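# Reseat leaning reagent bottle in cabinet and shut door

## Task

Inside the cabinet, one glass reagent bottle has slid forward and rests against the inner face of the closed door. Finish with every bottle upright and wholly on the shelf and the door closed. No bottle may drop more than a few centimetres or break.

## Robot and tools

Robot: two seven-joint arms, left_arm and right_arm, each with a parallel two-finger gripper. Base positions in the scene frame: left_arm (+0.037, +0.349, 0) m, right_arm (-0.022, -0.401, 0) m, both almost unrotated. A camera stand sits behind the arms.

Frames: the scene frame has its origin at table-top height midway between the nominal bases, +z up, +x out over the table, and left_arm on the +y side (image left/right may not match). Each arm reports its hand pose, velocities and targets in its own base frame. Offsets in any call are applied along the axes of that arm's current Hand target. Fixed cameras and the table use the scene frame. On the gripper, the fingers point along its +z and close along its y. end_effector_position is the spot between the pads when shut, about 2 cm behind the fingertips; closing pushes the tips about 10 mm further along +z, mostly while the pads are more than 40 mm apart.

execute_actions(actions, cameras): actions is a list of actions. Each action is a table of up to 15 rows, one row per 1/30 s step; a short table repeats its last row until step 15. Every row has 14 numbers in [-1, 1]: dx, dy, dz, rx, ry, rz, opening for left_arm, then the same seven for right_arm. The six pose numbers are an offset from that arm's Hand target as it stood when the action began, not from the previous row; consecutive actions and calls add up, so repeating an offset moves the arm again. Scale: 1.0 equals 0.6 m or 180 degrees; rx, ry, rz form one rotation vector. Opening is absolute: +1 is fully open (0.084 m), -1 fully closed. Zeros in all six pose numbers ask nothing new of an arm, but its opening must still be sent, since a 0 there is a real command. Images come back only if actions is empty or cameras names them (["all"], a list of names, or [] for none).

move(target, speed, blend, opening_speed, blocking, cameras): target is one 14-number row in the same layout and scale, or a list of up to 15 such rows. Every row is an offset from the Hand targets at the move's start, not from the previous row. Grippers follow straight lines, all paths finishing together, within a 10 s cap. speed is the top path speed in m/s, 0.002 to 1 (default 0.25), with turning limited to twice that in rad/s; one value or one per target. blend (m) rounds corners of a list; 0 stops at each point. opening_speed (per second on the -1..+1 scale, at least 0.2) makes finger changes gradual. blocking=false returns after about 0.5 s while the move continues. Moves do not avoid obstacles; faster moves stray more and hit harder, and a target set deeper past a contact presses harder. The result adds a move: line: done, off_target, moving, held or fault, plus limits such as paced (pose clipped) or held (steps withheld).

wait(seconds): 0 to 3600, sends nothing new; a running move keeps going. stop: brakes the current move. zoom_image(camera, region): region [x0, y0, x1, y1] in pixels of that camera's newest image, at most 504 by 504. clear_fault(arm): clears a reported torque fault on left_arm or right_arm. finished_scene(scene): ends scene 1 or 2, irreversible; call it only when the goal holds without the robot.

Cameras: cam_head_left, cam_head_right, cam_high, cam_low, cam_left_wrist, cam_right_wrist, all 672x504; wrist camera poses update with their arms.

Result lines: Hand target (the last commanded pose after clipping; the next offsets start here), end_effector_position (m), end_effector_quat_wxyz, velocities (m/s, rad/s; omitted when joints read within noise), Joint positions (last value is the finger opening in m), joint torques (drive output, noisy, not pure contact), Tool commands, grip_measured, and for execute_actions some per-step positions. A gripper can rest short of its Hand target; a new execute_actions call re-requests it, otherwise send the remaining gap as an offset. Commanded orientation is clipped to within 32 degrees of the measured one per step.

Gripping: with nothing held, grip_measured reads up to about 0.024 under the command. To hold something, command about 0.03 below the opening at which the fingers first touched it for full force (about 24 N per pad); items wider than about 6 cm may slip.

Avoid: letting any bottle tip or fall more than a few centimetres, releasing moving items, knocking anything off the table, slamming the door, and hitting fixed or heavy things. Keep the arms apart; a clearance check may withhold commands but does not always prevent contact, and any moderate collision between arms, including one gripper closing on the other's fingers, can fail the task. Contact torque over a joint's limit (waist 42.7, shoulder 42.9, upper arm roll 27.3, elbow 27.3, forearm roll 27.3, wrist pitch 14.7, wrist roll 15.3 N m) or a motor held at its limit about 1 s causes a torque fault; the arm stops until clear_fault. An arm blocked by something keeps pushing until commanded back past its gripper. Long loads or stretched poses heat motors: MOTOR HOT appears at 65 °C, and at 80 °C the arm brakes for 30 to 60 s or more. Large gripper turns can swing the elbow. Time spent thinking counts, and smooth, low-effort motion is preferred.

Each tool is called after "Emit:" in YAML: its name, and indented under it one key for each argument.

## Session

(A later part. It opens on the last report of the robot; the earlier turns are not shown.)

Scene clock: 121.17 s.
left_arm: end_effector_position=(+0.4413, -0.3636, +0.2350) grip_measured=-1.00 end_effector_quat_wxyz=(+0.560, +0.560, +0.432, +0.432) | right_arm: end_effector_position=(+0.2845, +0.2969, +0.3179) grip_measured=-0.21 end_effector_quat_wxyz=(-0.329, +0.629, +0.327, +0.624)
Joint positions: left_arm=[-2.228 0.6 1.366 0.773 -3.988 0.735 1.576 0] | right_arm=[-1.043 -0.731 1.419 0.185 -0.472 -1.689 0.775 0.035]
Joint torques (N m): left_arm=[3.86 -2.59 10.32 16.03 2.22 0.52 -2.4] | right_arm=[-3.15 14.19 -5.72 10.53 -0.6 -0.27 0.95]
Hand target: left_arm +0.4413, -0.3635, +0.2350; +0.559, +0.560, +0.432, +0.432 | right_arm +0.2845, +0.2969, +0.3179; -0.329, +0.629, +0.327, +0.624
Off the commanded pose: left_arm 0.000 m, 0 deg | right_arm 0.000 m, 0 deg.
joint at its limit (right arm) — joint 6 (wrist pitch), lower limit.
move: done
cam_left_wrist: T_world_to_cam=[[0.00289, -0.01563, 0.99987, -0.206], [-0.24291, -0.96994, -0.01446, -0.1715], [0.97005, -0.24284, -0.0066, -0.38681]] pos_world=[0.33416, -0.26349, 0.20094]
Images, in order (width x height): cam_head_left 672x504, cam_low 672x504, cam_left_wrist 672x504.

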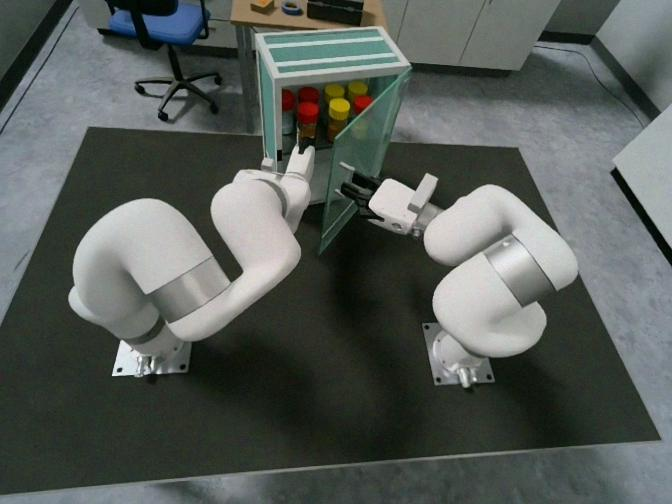

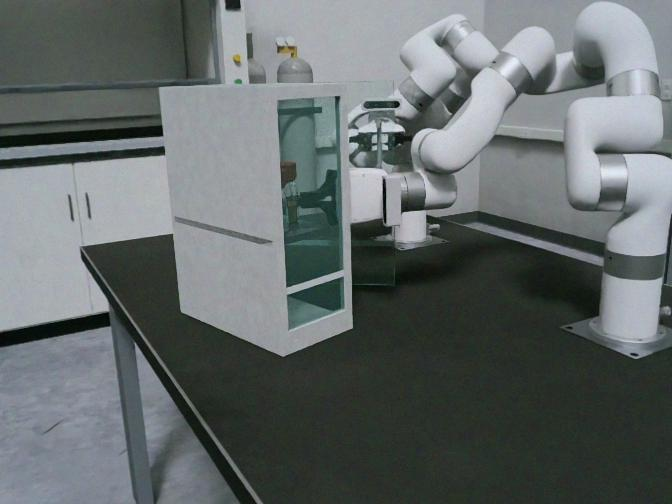

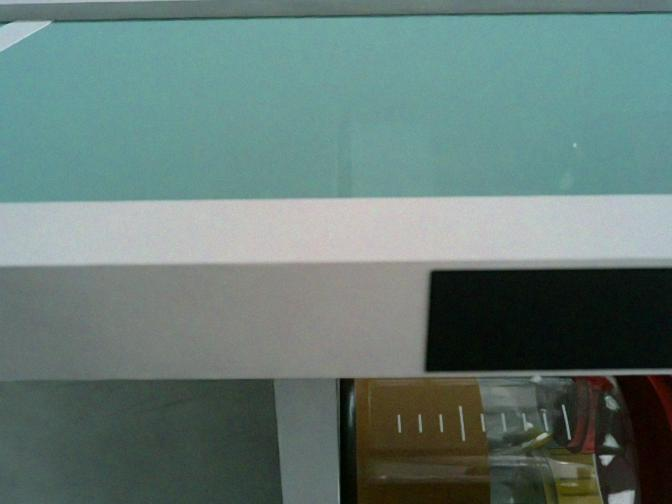

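Emit:
move:
  target:
    - [0.0085,0.0,0.026,0,0,0,-1,0,0,0,0,0,0,-0.2]
  speed: 0.03
  cameras: ["cam_low","cam_head_left","cam_head_right"]

Emit:
zoom_image:
  camera: "cam_head_left"
  region: [230, 90, 370, 230]

Emit:
zoom_image:
  camera: "cam_low"
  region: [260, 130, 400, 260]

Scene clock: 123.73 s.
left_arm: end_effector_position=(+0.4576, -0.3626, +0.2350) grip_measured=-1.00 end_effector_quat_wxyz=(+0.560, +0.560, +0.432, +0.432) | right_arm: end_effector_position=(+0.2845, +0.2969, +0.3179) grip_measured=-0.21 end_effector_quat_wxyz=(-0.329, +0.629, +0.327, +0.624)
Joint positions: left_arm=[-2.152 0.611 1.33 0.81 -3.948 0.725 1.546 0] | right_arm=[-1.043 -0.731 1.419 0.185 -0.472 -1.689 0.775 0.035]
Joint torques (N m): left_arm=[4.03 -2.9 10.88 16.13 2.12 0.5 -2.35] | right_arm=[-2.39 14.15 -5.83 10.32 -0.57 -0.43 1.19]
Hand target: left_arm +0.4577, -0.3626, +0.2350; +0.559, +0.560, +0.432, +0.432 | right_arm +0.2845, +0.2969, +0.3179; -0.329, +0.629, +0.327, +0.624
Off the commanded pose: left_arm 0.000 m, 0 deg | right_arm 0.000 m, 0 deg.
joint at its limit (right arm) — joint 6 (wrist pitch), lower limit.
move: done
Images, in order (width x height): cam_head_left 672x504, cam_head_right 672x504, cam_low 672x504.

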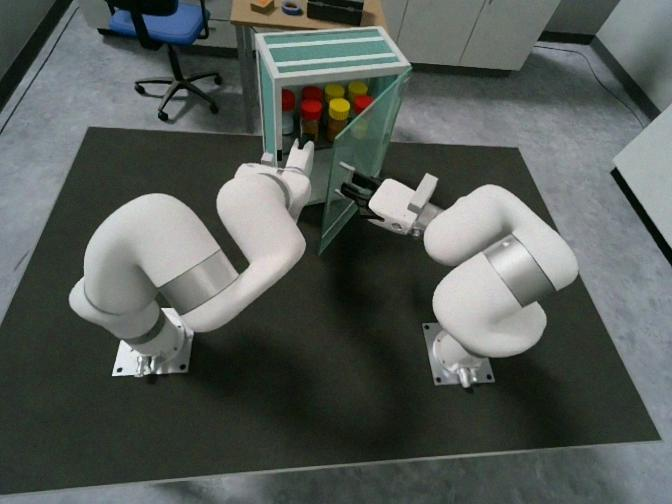

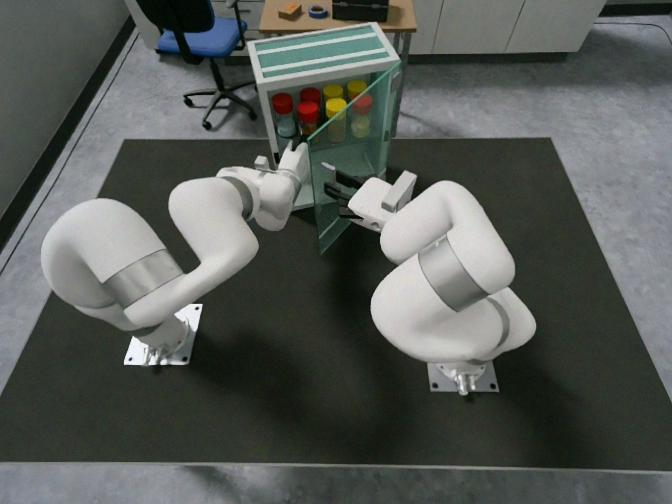

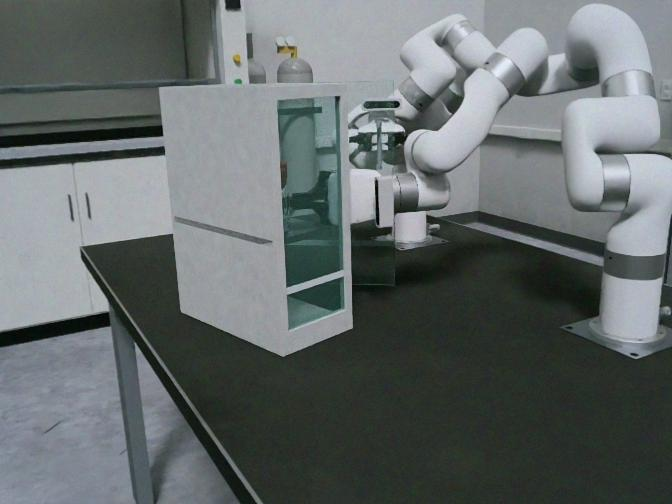

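Scaled by 3.600 from the camera's image (finer frame: 960x720).

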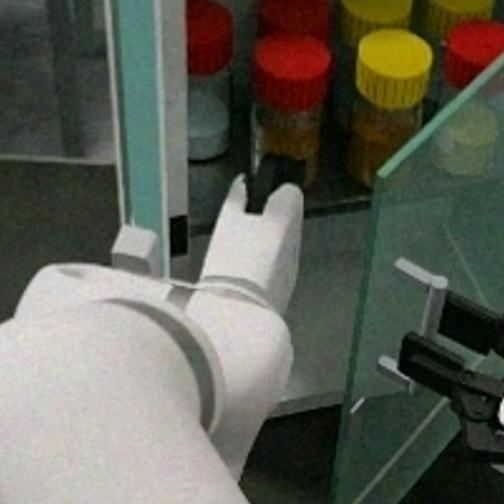

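Scaled by 3.600 from the camera's image (finer frame: 960x720).

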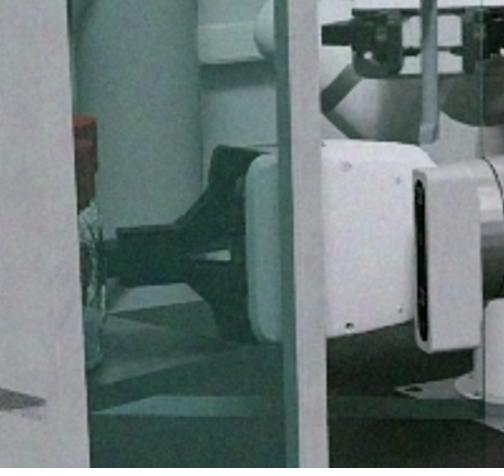

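Emit:
move:
  target:
    - [-0.03,0.0,-0.12,0,0,0,-1,0,0,0,0,0,0,-0.2]
  speed: 0.1
  cameras: ["cam_left_wrist","cam_head_left","cam_head_right"]

Emit:
zoom_image:
  camera: "cam_head_left"
  region: [230, 60, 400, 210]

Scene clock: 125.30 s.
left_arm: end_effector_position=(+0.3835, -0.3617, +0.2350) grip_measured=-1.00 end_effector_quat_wxyz=(+0.560, +0.560, +0.432, +0.432) | right_arm: end_effector_position=(+0.2845, +0.2969, +0.3179) grip_measured=-0.21 end_effector_quat_wxyz=(-0.329, +0.629, +0.327, +0.624)
Joint positions: left_arm=[-2.523 0.559 1.506 0.64 -4.138 0.782 1.686 0] | right_arm=[-1.043 -0.731 1.419 0.185 -0.472 -1.689 0.775 0.035]
Joint torques (N m): left_arm=[-3.34 -8.98 14.45 8.79 -2.06 0.29 2.78] | right_arm=[-1.85 14.16 -5.87 9.89 -0.67 -0.64 1.17]
Hand target: left_arm +0.3834, -0.3617, +0.2350; +0.559, +0.560, +0.432, +0.432 | right_arm +0.2845, +0.2969, +0.3179; -0.329, +0.629, +0.327, +0.624
Off the commanded pose: left_arm 0.000 m, 0 deg | right_arm 0.000 m, 0 deg.
joint at its limit (right arm) — joint 6 (wrist pitch), lower limit.
move: done
cam_left_wrist: T_world_to_cam=[[0.00279, -0.0156, 0.99987, -0.20587], [-0.24291, -0.96994, -0.01446, -0.18369], [0.97005, -0.24284, -0.0065, -0.3303]] pos_world=[0.27636, -0.26159, 0.20104]
Images, in order (width x height): cam_head_left 672x504, cam_head_right 672x504, cam_left_wrist 672x504.

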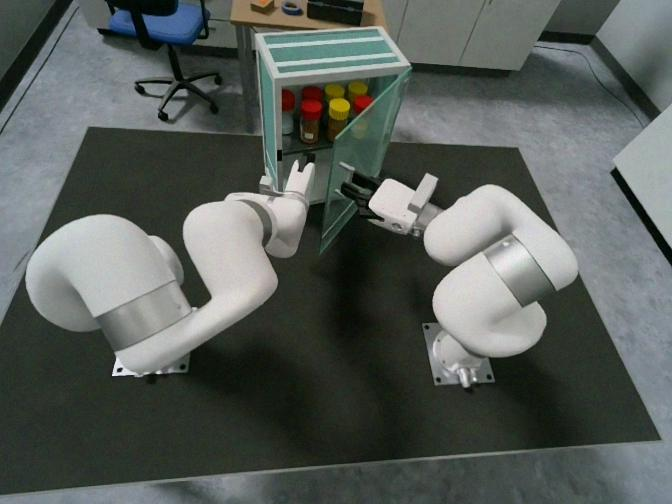

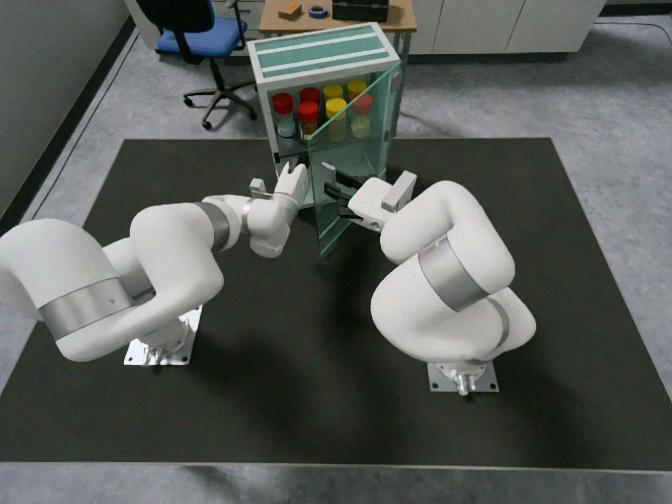

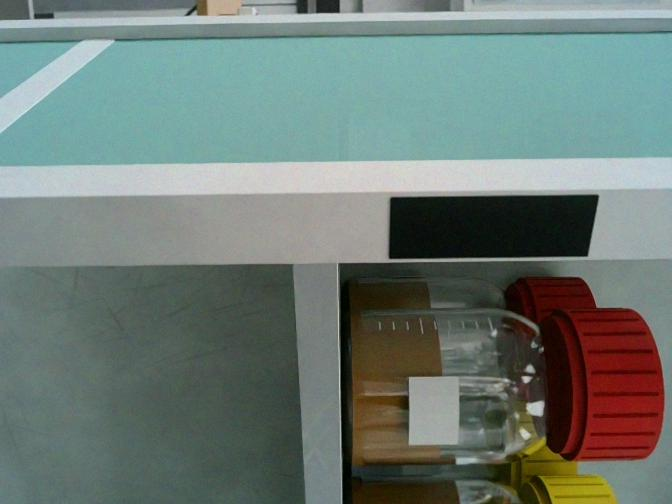

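Scaled by 2.965 from the camera's image (finer frame: 960x720).

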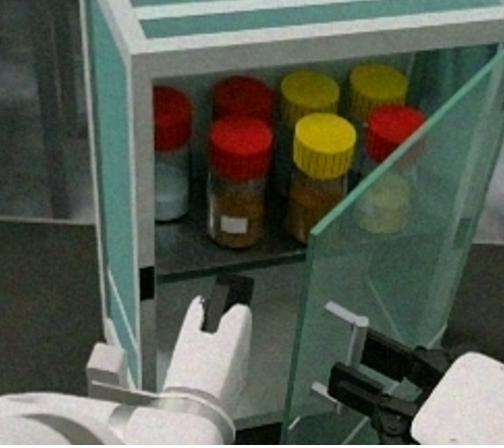

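Emit:
move:
  target:
    - [0.1,0,-0.12,0,0,0,-1,0,0,0,0,0,0,-0.2]
    - [0.2,0,-0.17,0,0,0,-1,0,0,0,0,0,0,-0.2]
    - [0.2,0,-0.17,0,0,0,-1,0,0,0,0,0,0,-1]
  speed: 0.15
  cameras: ["cam_head_left","cam_low"]

Emit:
move:
  target:
    - [0,0,0,0,0,0,-1,0,0.0043,0.1268,0,0,0,-1]
    - [0,0,0,0,0,0,-1,0,0.0152,0.175,0,0,0,-1]
    - [0,0,0,0,0,0,-1,0,0.0328,0.2227,-0.01,0,0,-1]
    - [0,0,0,0,0,0,-1,0,0.0538,0.265,-0.025,0,0,-1]
  speed: 0.06
  blend: 0.004
  cameras: ["cam_head_left","cam_head_right","cam_low"]

Scene clock: 129.50 s.
left_arm: end_effector_position=(+0.3249, -0.2590, +0.2344) grip_measured=-1.00 end_effector_quat_wxyz=(+0.560, +0.559, +0.432, +0.433) | right_arm: end_effector_position=(+0.2845, +0.2969, +0.3179) grip_measured=-0.21 end_effector_quat_wxyz=(-0.329, +0.629, +0.327, +0.624)
Joint positions: left_arm=[-3.09 0.763 1.958 0.259 -4.121 0.685 1.577 0] | right_arm=[-1.043 -0.731 1.419 0.185 -0.472 -1.689 0.775 0.035]
Joint torques (N m): left_arm=[3.83 -5.49 6.98 14.54 -2.15 5.51 2.81] | right_arm=[-0.74 13.93 -6.02 9.21 -0.43 -0.71 1.37]
Hand target: left_arm +0.3249, -0.2590, +0.2344; +0.560, +0.559, +0.432, +0.433 (not the last commanded pose) | right_arm +0.2845, +0.2969, +0.3179; -0.329, +0.629, +0.327, +0.624
Tool commands: left_gripper/opening=-1.0 right_gripper/opening=-0.2
Off the commanded pose: left_arm 0.040 m, 0 deg | right_arm 0.000 m, 0 deg.
joint at its limit (right arm) — joint 6 (wrist pitch), lower limit.
move: held (left_arm; a check stopped the path); path passed 1 of 3 targets; target 3's new opening was not sent; limits=held
pose unreachable (left arm): on one or more control steps of this call, first in action 0 (counted from 0), this arm could not follow its commanded pose, so it was not sent that pose on those steps. It may still have moved: this result reports where it is.
cause: moving toward the commanded pose would bring two parts of the arm too close to each other (joints 3 (upper arm roll) to 5 (forearm roll) lie between them).

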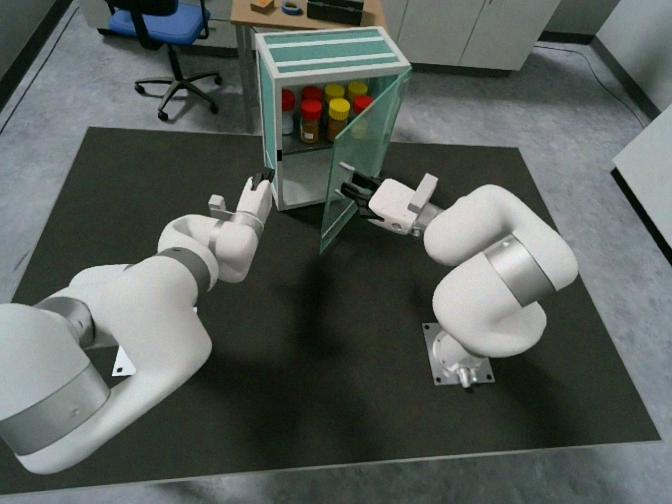

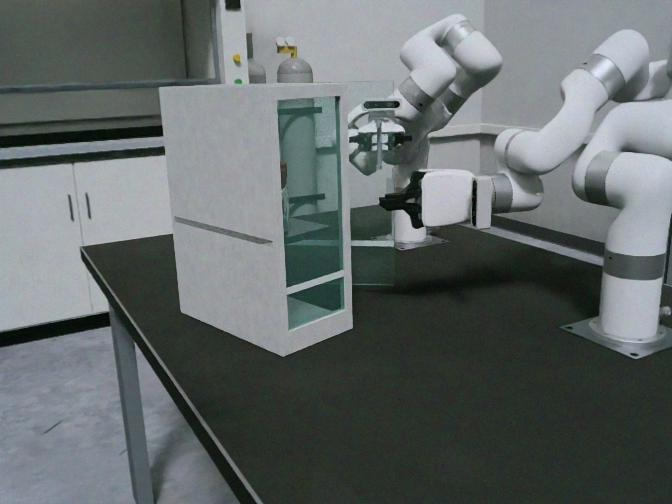

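Scene clock: 132.70 s.
left_arm: end_effector_position=(+0.3249, -0.2590, +0.2344) grip_measured=-1.00 end_effector_quat_wxyz=(+0.560, +0.559, +0.432, +0.433) | right_arm: end_effector_position=(+0.4016, +0.4092, +0.3170) grip_measured=-0.78 end_effector_quat_wxyz=(-0.304, +0.641, +0.302, +0.636)
Joint positions: left_arm=[-3.09 0.763 1.958 0.259 -4.121 0.685 1.577 0] | right_arm=[-1.329 -0.809 1.785 0.684 -0.247 -1.354 0.873 0.01]
Joint torques (N m): left_arm=[3.82 -5.56 7.19 14.62 -2.18 5.5 2.86] | right_arm=[4.24 1.69 5.7 13.28 -4.19 0.57 2.2]
Hand target: left_arm +0.3249, -0.2590, +0.2344; +0.560, +0.559, +0.432, +0.433 | right_arm +0.4016, +0.4092, +0.3170; -0.304, +0.641, +0.302, +0.636
Off the commanded pose: left_arm 0.000 m, 0 deg | right_arm 0.000 m, 0 deg.
move: done

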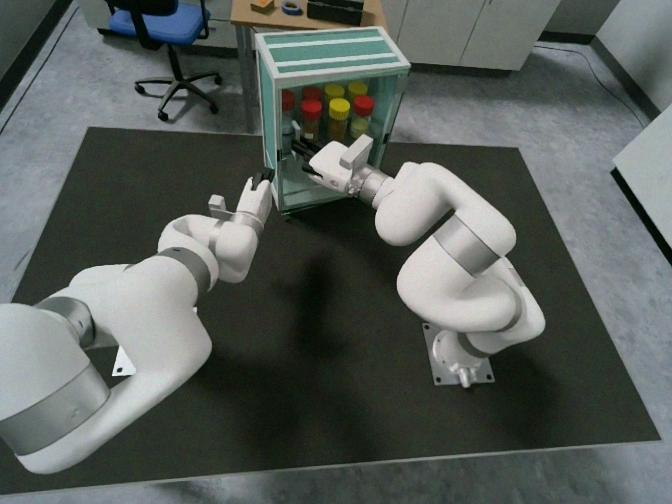

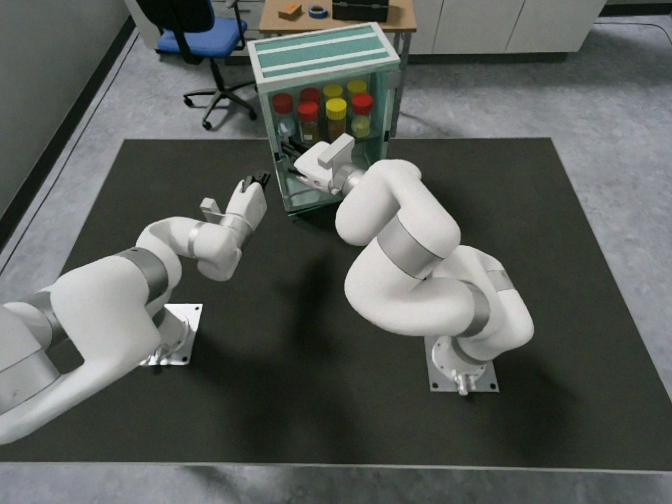

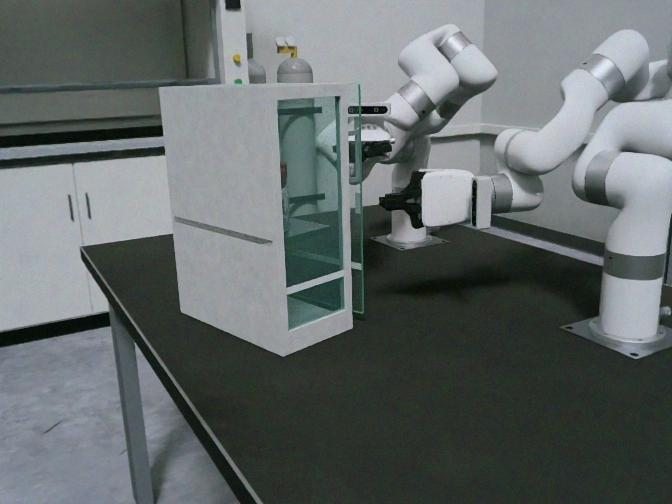

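Emit:
move:
  target:
    - [0,0,0,0,0,0,-1,0,0.0193,0.038,-0.03,0,0,-1]
  speed: 0.03
  cameras: ["cam_low","cam_left_wrist"]

Emit:
zoom_image:
  camera: "cam_low"
  region: [260, 80, 400, 330]

Scene clock: 135.03 s.
left_arm: end_effector_position=(+0.3249, -0.2590, +0.2344) grip_measured=-1.00 end_effector_quat_wxyz=(+0.560, +0.559, +0.432, +0.433) | right_arm: end_effector_position=(+0.4250, +0.4195, +0.3167) grip_measured=-0.78 end_effector_quat_wxyz=(-0.274, +0.655, +0.272, +0.650)
Joint positions: left_arm=[-3.09 0.763 1.958 0.259 -4.121 0.685 1.577 0] | right_arm=[-1.316 -0.84 1.804 0.735 -0.146 -1.23 0.873 0.01]
Joint torques (N m): left_arm=[3.87 -5.34 7.17 14.74 -1.99 5.52 2.76] | right_arm=[3.95 4.61 -3.84 11.56 0.24 5.03 -1.66]
Hand target: left_arm +0.3249, -0.2590, +0.2344; +0.560, +0.559, +0.432, +0.433 | right_arm +0.4250, +0.4195, +0.3168; -0.274, +0.655, +0.272, +0.650
Off the commanded pose: left_arm 0.000 m, 0 deg | right_arm 0.000 m, 0 deg.
move: done
cam_left_wrist: T_world_to_cam=[[0.0011, -0.01424, 0.9999, -0.20254], [-0.24017, -0.97064, -0.01356, -0.09964], [0.97073, -0.24013, -0.00449, -0.24854]] pos_world=[0.21756, -0.15929, 0.20005]

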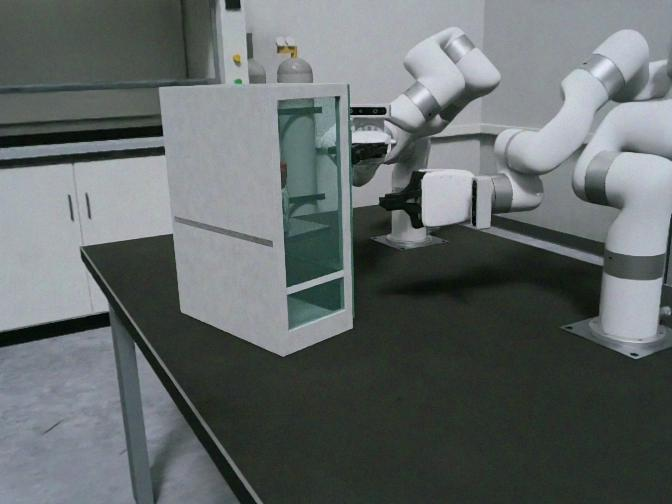

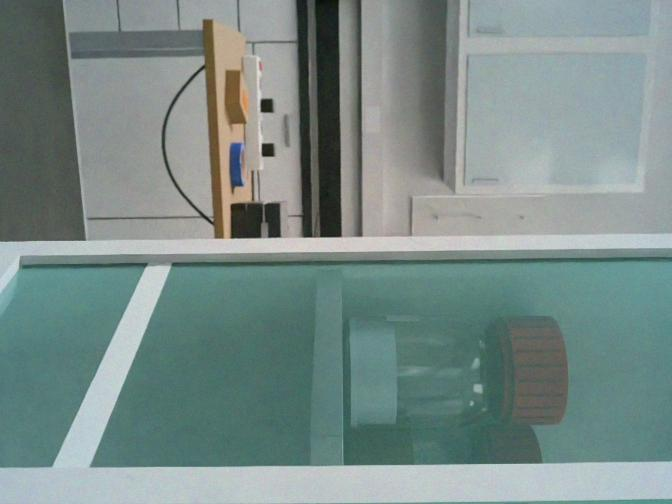

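Scaled by 2.016 from the camera's image (finer frame: 960x720).

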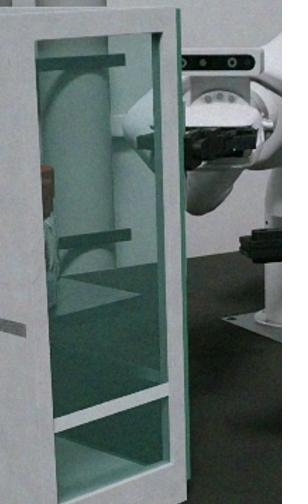

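Emit:
move:
  target:
    - [0,0,0,0,0,0,-1,0,0.004,0.0085,0,0,0,-1]
    - [0,0,0,0,0,0,-1,0,0.004,0.0085,0,0,0,-0.2]
    - [0,0,0,0,0,0,-1,0,0.004,-0.1,0,0,0,-0.2]
  speed: [0.02,0.05,0.08]
  opening_speed: 1
  cameras: ["cam_low","cam_head_left","cam_head_right","cam_right_wrist"]

Emit:
zoom_image:
  camera: "cam_low"
  region: [260, 80, 400, 330]

Emit:
zoom_image:
  camera: "cam_head_left"
  region: [240, 20, 420, 220]

Scene clock: 138.73 s.
left_arm: end_effector_position=(+0.3249, -0.2590, +0.2344) grip_measured=-1.00 end_effector_quat_wxyz=(+0.560, +0.559, +0.432, +0.433) | right_arm: end_effector_position=(+0.3846, +0.3751, +0.3171) grip_measured=-0.21 end_effector_quat_wxyz=(-0.274, +0.655, +0.272, +0.650)
Joint positions: left_arm=[-3.09 0.763 1.958 0.259 -4.121 0.685 1.577 0] | right_arm=[-1.179 -0.772 1.697 0.523 -0.171 -1.326 0.823 0.035]
Joint torques (N m): left_arm=[3.83 -5.67 6.99 14.44 -2.07 5.49 2.77] | right_arm=[4.93 19.48 -12.82 6.35 -0.2 -2.92 -1.97]
Hand target: left_arm +0.3249, -0.2590, +0.2344; +0.560, +0.559, +0.432, +0.433 | right_arm +0.3846, +0.3751, +0.3171; -0.274, +0.655, +0.272, +0.650
Off the commanded pose: left_arm 0.000 m, 0 deg | right_arm 0.000 m, 0 deg.
move: done
cam_right_wrist: T_world_to_cam=[[0.72039, -0.69344, 0.01337, 0.01049], [0.01203, -0.00678, -0.99991, 0.38535], [0.69347, 0.72048, 0.00346, -0.40742]] pos_world=[0.27034, 0.30342, 0.38658]
Images, in order (width x height): cam_head_left 672x504, cam_head_right 672x504, cam_low 672x504, cam_right_wrist 672x504.

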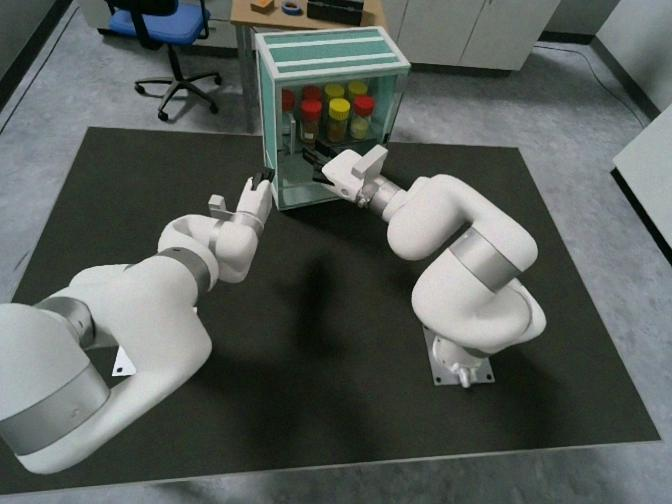

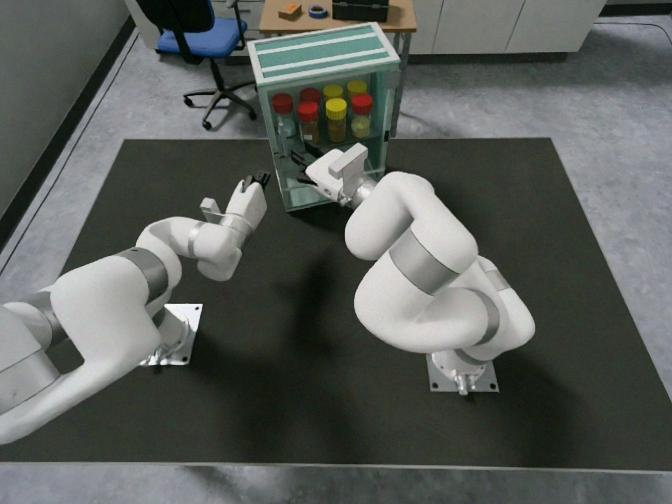

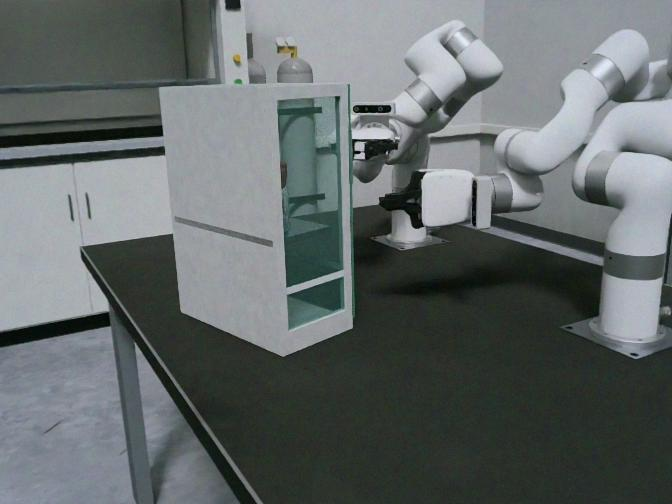

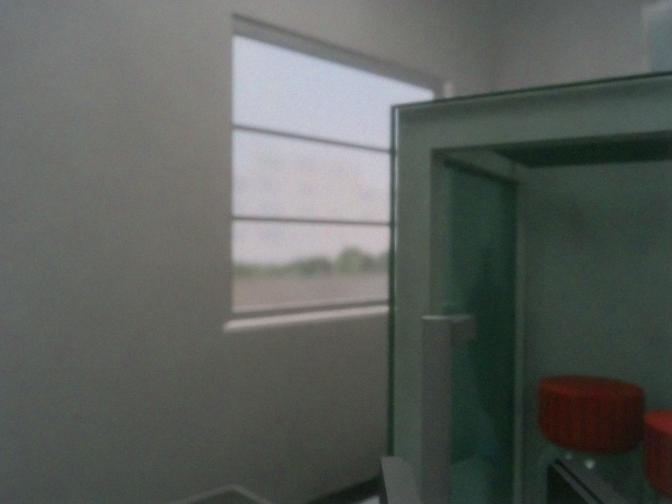

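Scaled by 2.016 from the camera's image (finer frame: 960x720).

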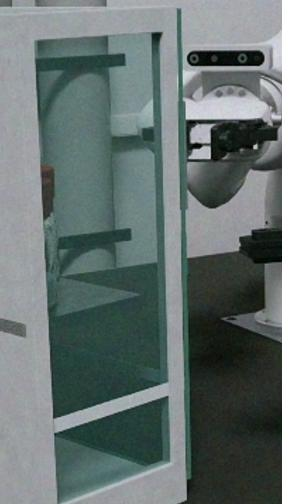

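Scaled by 2.520 from the camera's image (finer frame: 960x720).

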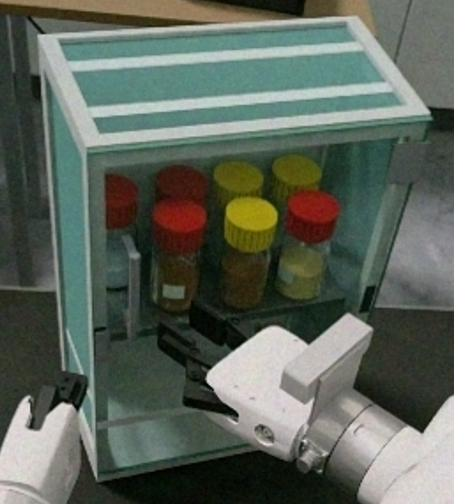

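Emit:
move:
  target:
    - [0,0,0,0,0,0,-1,0,0,0,0,0,0,-1]
    - [0,0,0,0,0,0,-1,0,0,0.087,0,0,0,-1]
  speed: 0.03
  cameras: ["cam_low","cam_head_left","cam_right_wrist"]

Emit:
zoom_image:
  camera: "cam_low"
  region: [260, 80, 400, 330]

Scene clock: 142.23 s.
left_arm: end_effector_position=(+0.3249, -0.2590, +0.2344) grip_measured=-1.00 end_effector_quat_wxyz=(+0.560, +0.559, +0.432, +0.433) | right_arm: end_effector_position=(+0.4226, +0.3922, +0.3005) grip_measured=-1.00 end_effector_quat_wxyz=(-0.259, +0.672, +0.262, +0.642)
Joint positions: left_arm=[-3.09 0.763 1.958 0.259 -4.121 0.685 1.577 0] | right_arm=[-1.305 -0.825 1.794 0.652 -0.153 -1.249 0.863 0]
Joint torques (N m): left_arm=[3.67 -5.37 7.2 14.75 -2.12 5.4 2.84] | right_arm=[-1.49 14.59 -10.78 6.42 1.27 0.18 -0.13]
Hand target: left_arm +0.3249, -0.2590, +0.2344; +0.560, +0.559, +0.432, +0.433 | right_arm +0.4226, +0.3922, +0.3005; -0.259, +0.672, +0.262, +0.642 (not the last commanded pose)
Tool commands: left_gripper/opening=-1.0 right_gripper/opening=-1.0
Off the commanded pose: left_arm 0.000 m, 0 deg | right_arm 0.026 m, 3 deg.
TORQUE FAULT: the external load on joint 4 (elbow) of the right arm reached its load limit, and that arm stopped. The contact can be on any part of that arm beyond that joint, not only on its tool. A torque fault puts only its own arm into a fault stop. That arm's remaining commands of this call were not run. The hold on joint 4 (elbow) of that arm was moved back by the arm itself, up to 3 degrees, as the stop began. That arm is still stopped at the end of this call. While its stop runs, that arm, its gripper or tool too, takes no new command.
CLEAR FAULT: the right arm stays stopped (state 4) until you call clear_fault(arm="right_arm").
End effector pose when the fault began: right_arm: position (+0.4209, +0.4111, +0.3165), quat_wxyz (-0.273, +0.655, +0.271, +0.650)
Joint positions when the fault began: right_arm=[-1.306 -0.826 1.794 0.704 -0.153 -1.248 0.863 0]
move: fault (right_arm)
cam_right_wrist: T_world_to_cam=[[0.6943, -0.71966, 0.00568, 0.0188], [-0.01863, -0.02587, -0.99949, 0.38873], [0.71945, 0.69384, -0.03137, -0.43612]] pos_world=[0.30795, 0.32619, 0.37475]
Images, in order (width x height): cam_head_left 672x504, cam_low 672x504, cam_right_wrist 672x504.

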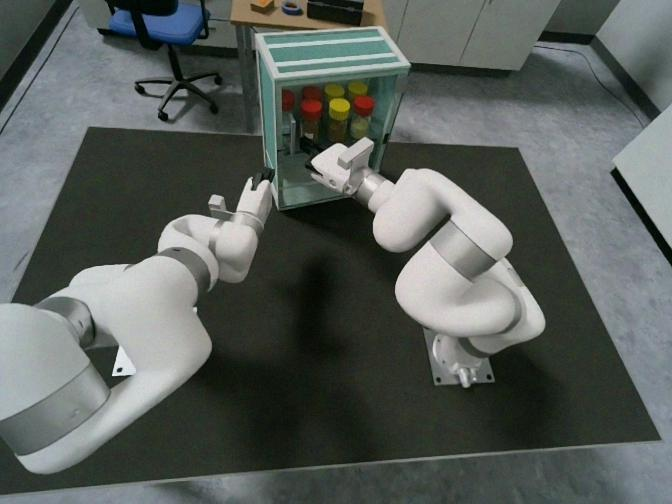

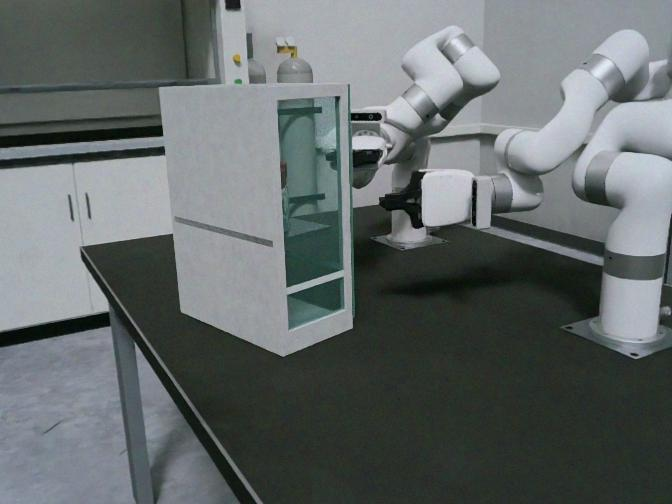

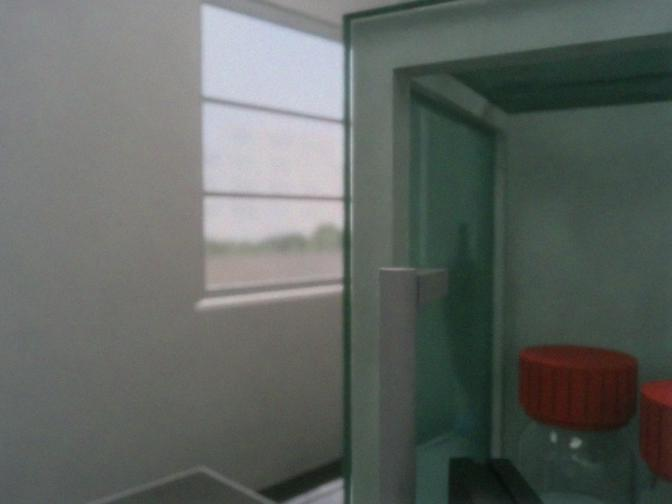

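Scaled by 2.016 from the camera's image (finer frame: 960x720).

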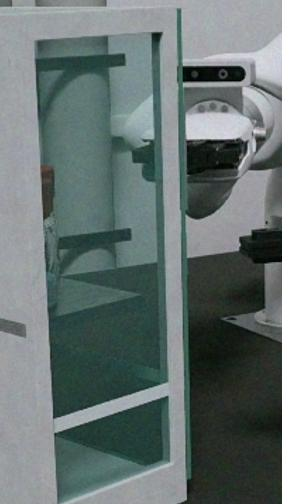

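Emit:
clear_fault:
  arm: "right_arm"

Emit:
move:
  target: [0,0,0,0,0,0,-1,0,0,-0.13,0,0,0,-1]
  speed: 0.1
  cameras: ["cam_low","cam_head_left"]

Emit:
zoom_image:
  camera: "cam_low"
  region: [240, 60, 440, 330]

Scene clock: 144.40 s.
left_arm: end_effector_position=(+0.3249, -0.2590, +0.2344) grip_measured=-1.00 end_effector_quat_wxyz=(+0.560, +0.559, +0.432, +0.433) | right_arm: end_effector_position=(+0.4226, +0.3922, +0.3005) grip_measured=-1.00 end_effector_quat_wxyz=(-0.259, +0.672, +0.262, +0.642)
Joint positions: left_arm=[-3.09 0.763 1.958 0.259 -4.121 0.685 1.577 0] | right_arm=[-1.305 -0.825 1.794 0.652 -0.153 -1.249 0.863 0]
Joint torques (N m): left_arm=[3.71 -5.12 7.25 14.62 -1.83 5.39 2.74] | right_arm=[-1.39 14.49 -10.74 6.57 1.46 0.19 -0.12]
Hand target: left_arm +0.3249, -0.2590, +0.2344; +0.560, +0.559, +0.432, +0.433 | right_arm +0.4226, +0.3922, +0.3005; -0.259, +0.672, +0.262, +0.642 (not the last commanded pose)
Tool commands: left_gripper/opening=-1.0 right_gripper/opening=-1.0
Off the commanded pose: left_arm 0.000 m, 0 deg | right_arm 0.026 m, 3 deg.
TORQUE FAULT, CONTINUED: the right arm's stop, for the torque fault of joint 4 (elbow) that an earlier result reported, is over. The call counts as one of the actions that you can send in this scene. The hold on joint 4 (elbow) of that arm was moved back by the arm itself, up to 3 degrees, as the stop began. That arm's target is now where it stood when the stop ended, not its last command. That arm's gripper keeps its grip as last carried out, and that arm accepts commands again: back off and push less far.
CLEAR FAULT: your call cleared the right arm's torque fault. If a joint's load stays at its limit, that arm stops again at once.

Scene clock: 145.70 s.
left_arm: end_effector_position=(+0.3249, -0.2590, +0.2344) grip_measured=-1.00 end_effector_quat_wxyz=(+0.560, +0.559, +0.432, +0.433) | right_arm: end_effector_position=(+0.3658, +0.3389, +0.3037) grip_measured=-1.00 end_effector_quat_wxyz=(-0.259, +0.672, +0.262, +0.642)
Joint positions: left_arm=[-3.09 0.763 1.958 0.259 -4.121 0.685 1.577 0] | right_arm=[-1.1 -0.739 1.629 0.381 -0.183 -1.355 0.795 0]
Joint torques (N m): left_arm=[3.86 -5.33 7.21 14.63 -1.88 5.42 2.87] | right_arm=[4.73 17.21 -11.64 5.97 -0.16 0.01 -2.02]
Hand target: left_arm +0.3249, -0.2590, +0.2344; +0.560, +0.559, +0.432, +0.433 | right_arm +0.3658, +0.3388, +0.3037; -0.259, +0.672, +0.262, +0.642
Off the commanded pose: left_arm 0.000 m, 0 deg | right_arm 0.000 m, 0 deg.
move: done
Images, in order (width x height): cam_head_left 672x504, cam_low 672x504.

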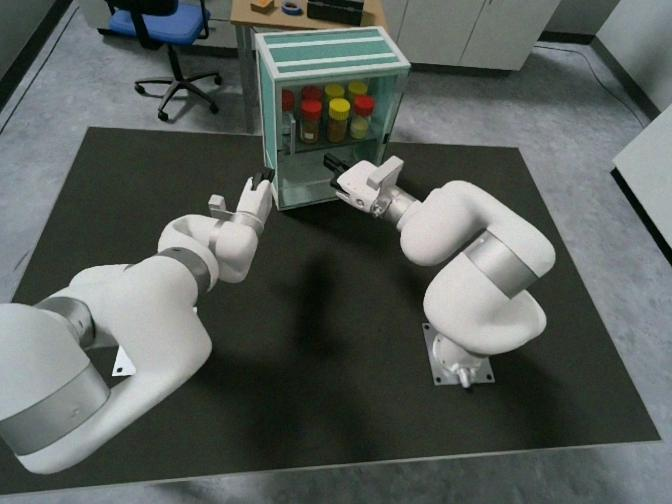

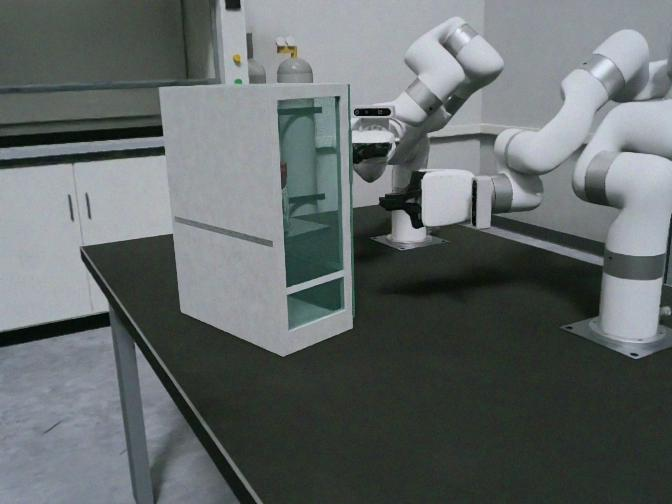

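Scaled by 1.867 from the camera's image (finer frame: 960x720).

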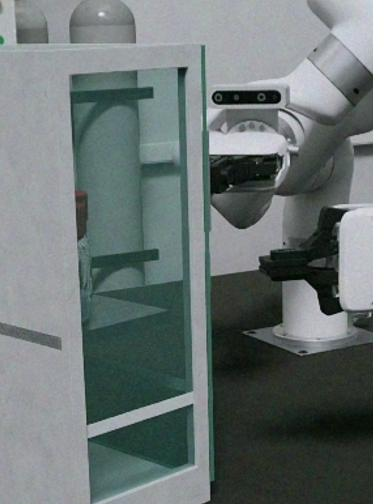

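Emit:
zoom_image:
  camera: "cam_head_left"
  region: [240, 20, 420, 220]

Scaled by 2.520 from the camera's image (finer frame: 960x720).

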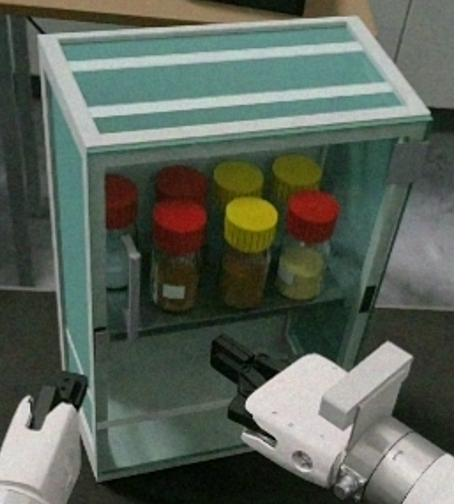

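Emit:
finished_scene:
  scene: 1

The scene is finished: the task was done.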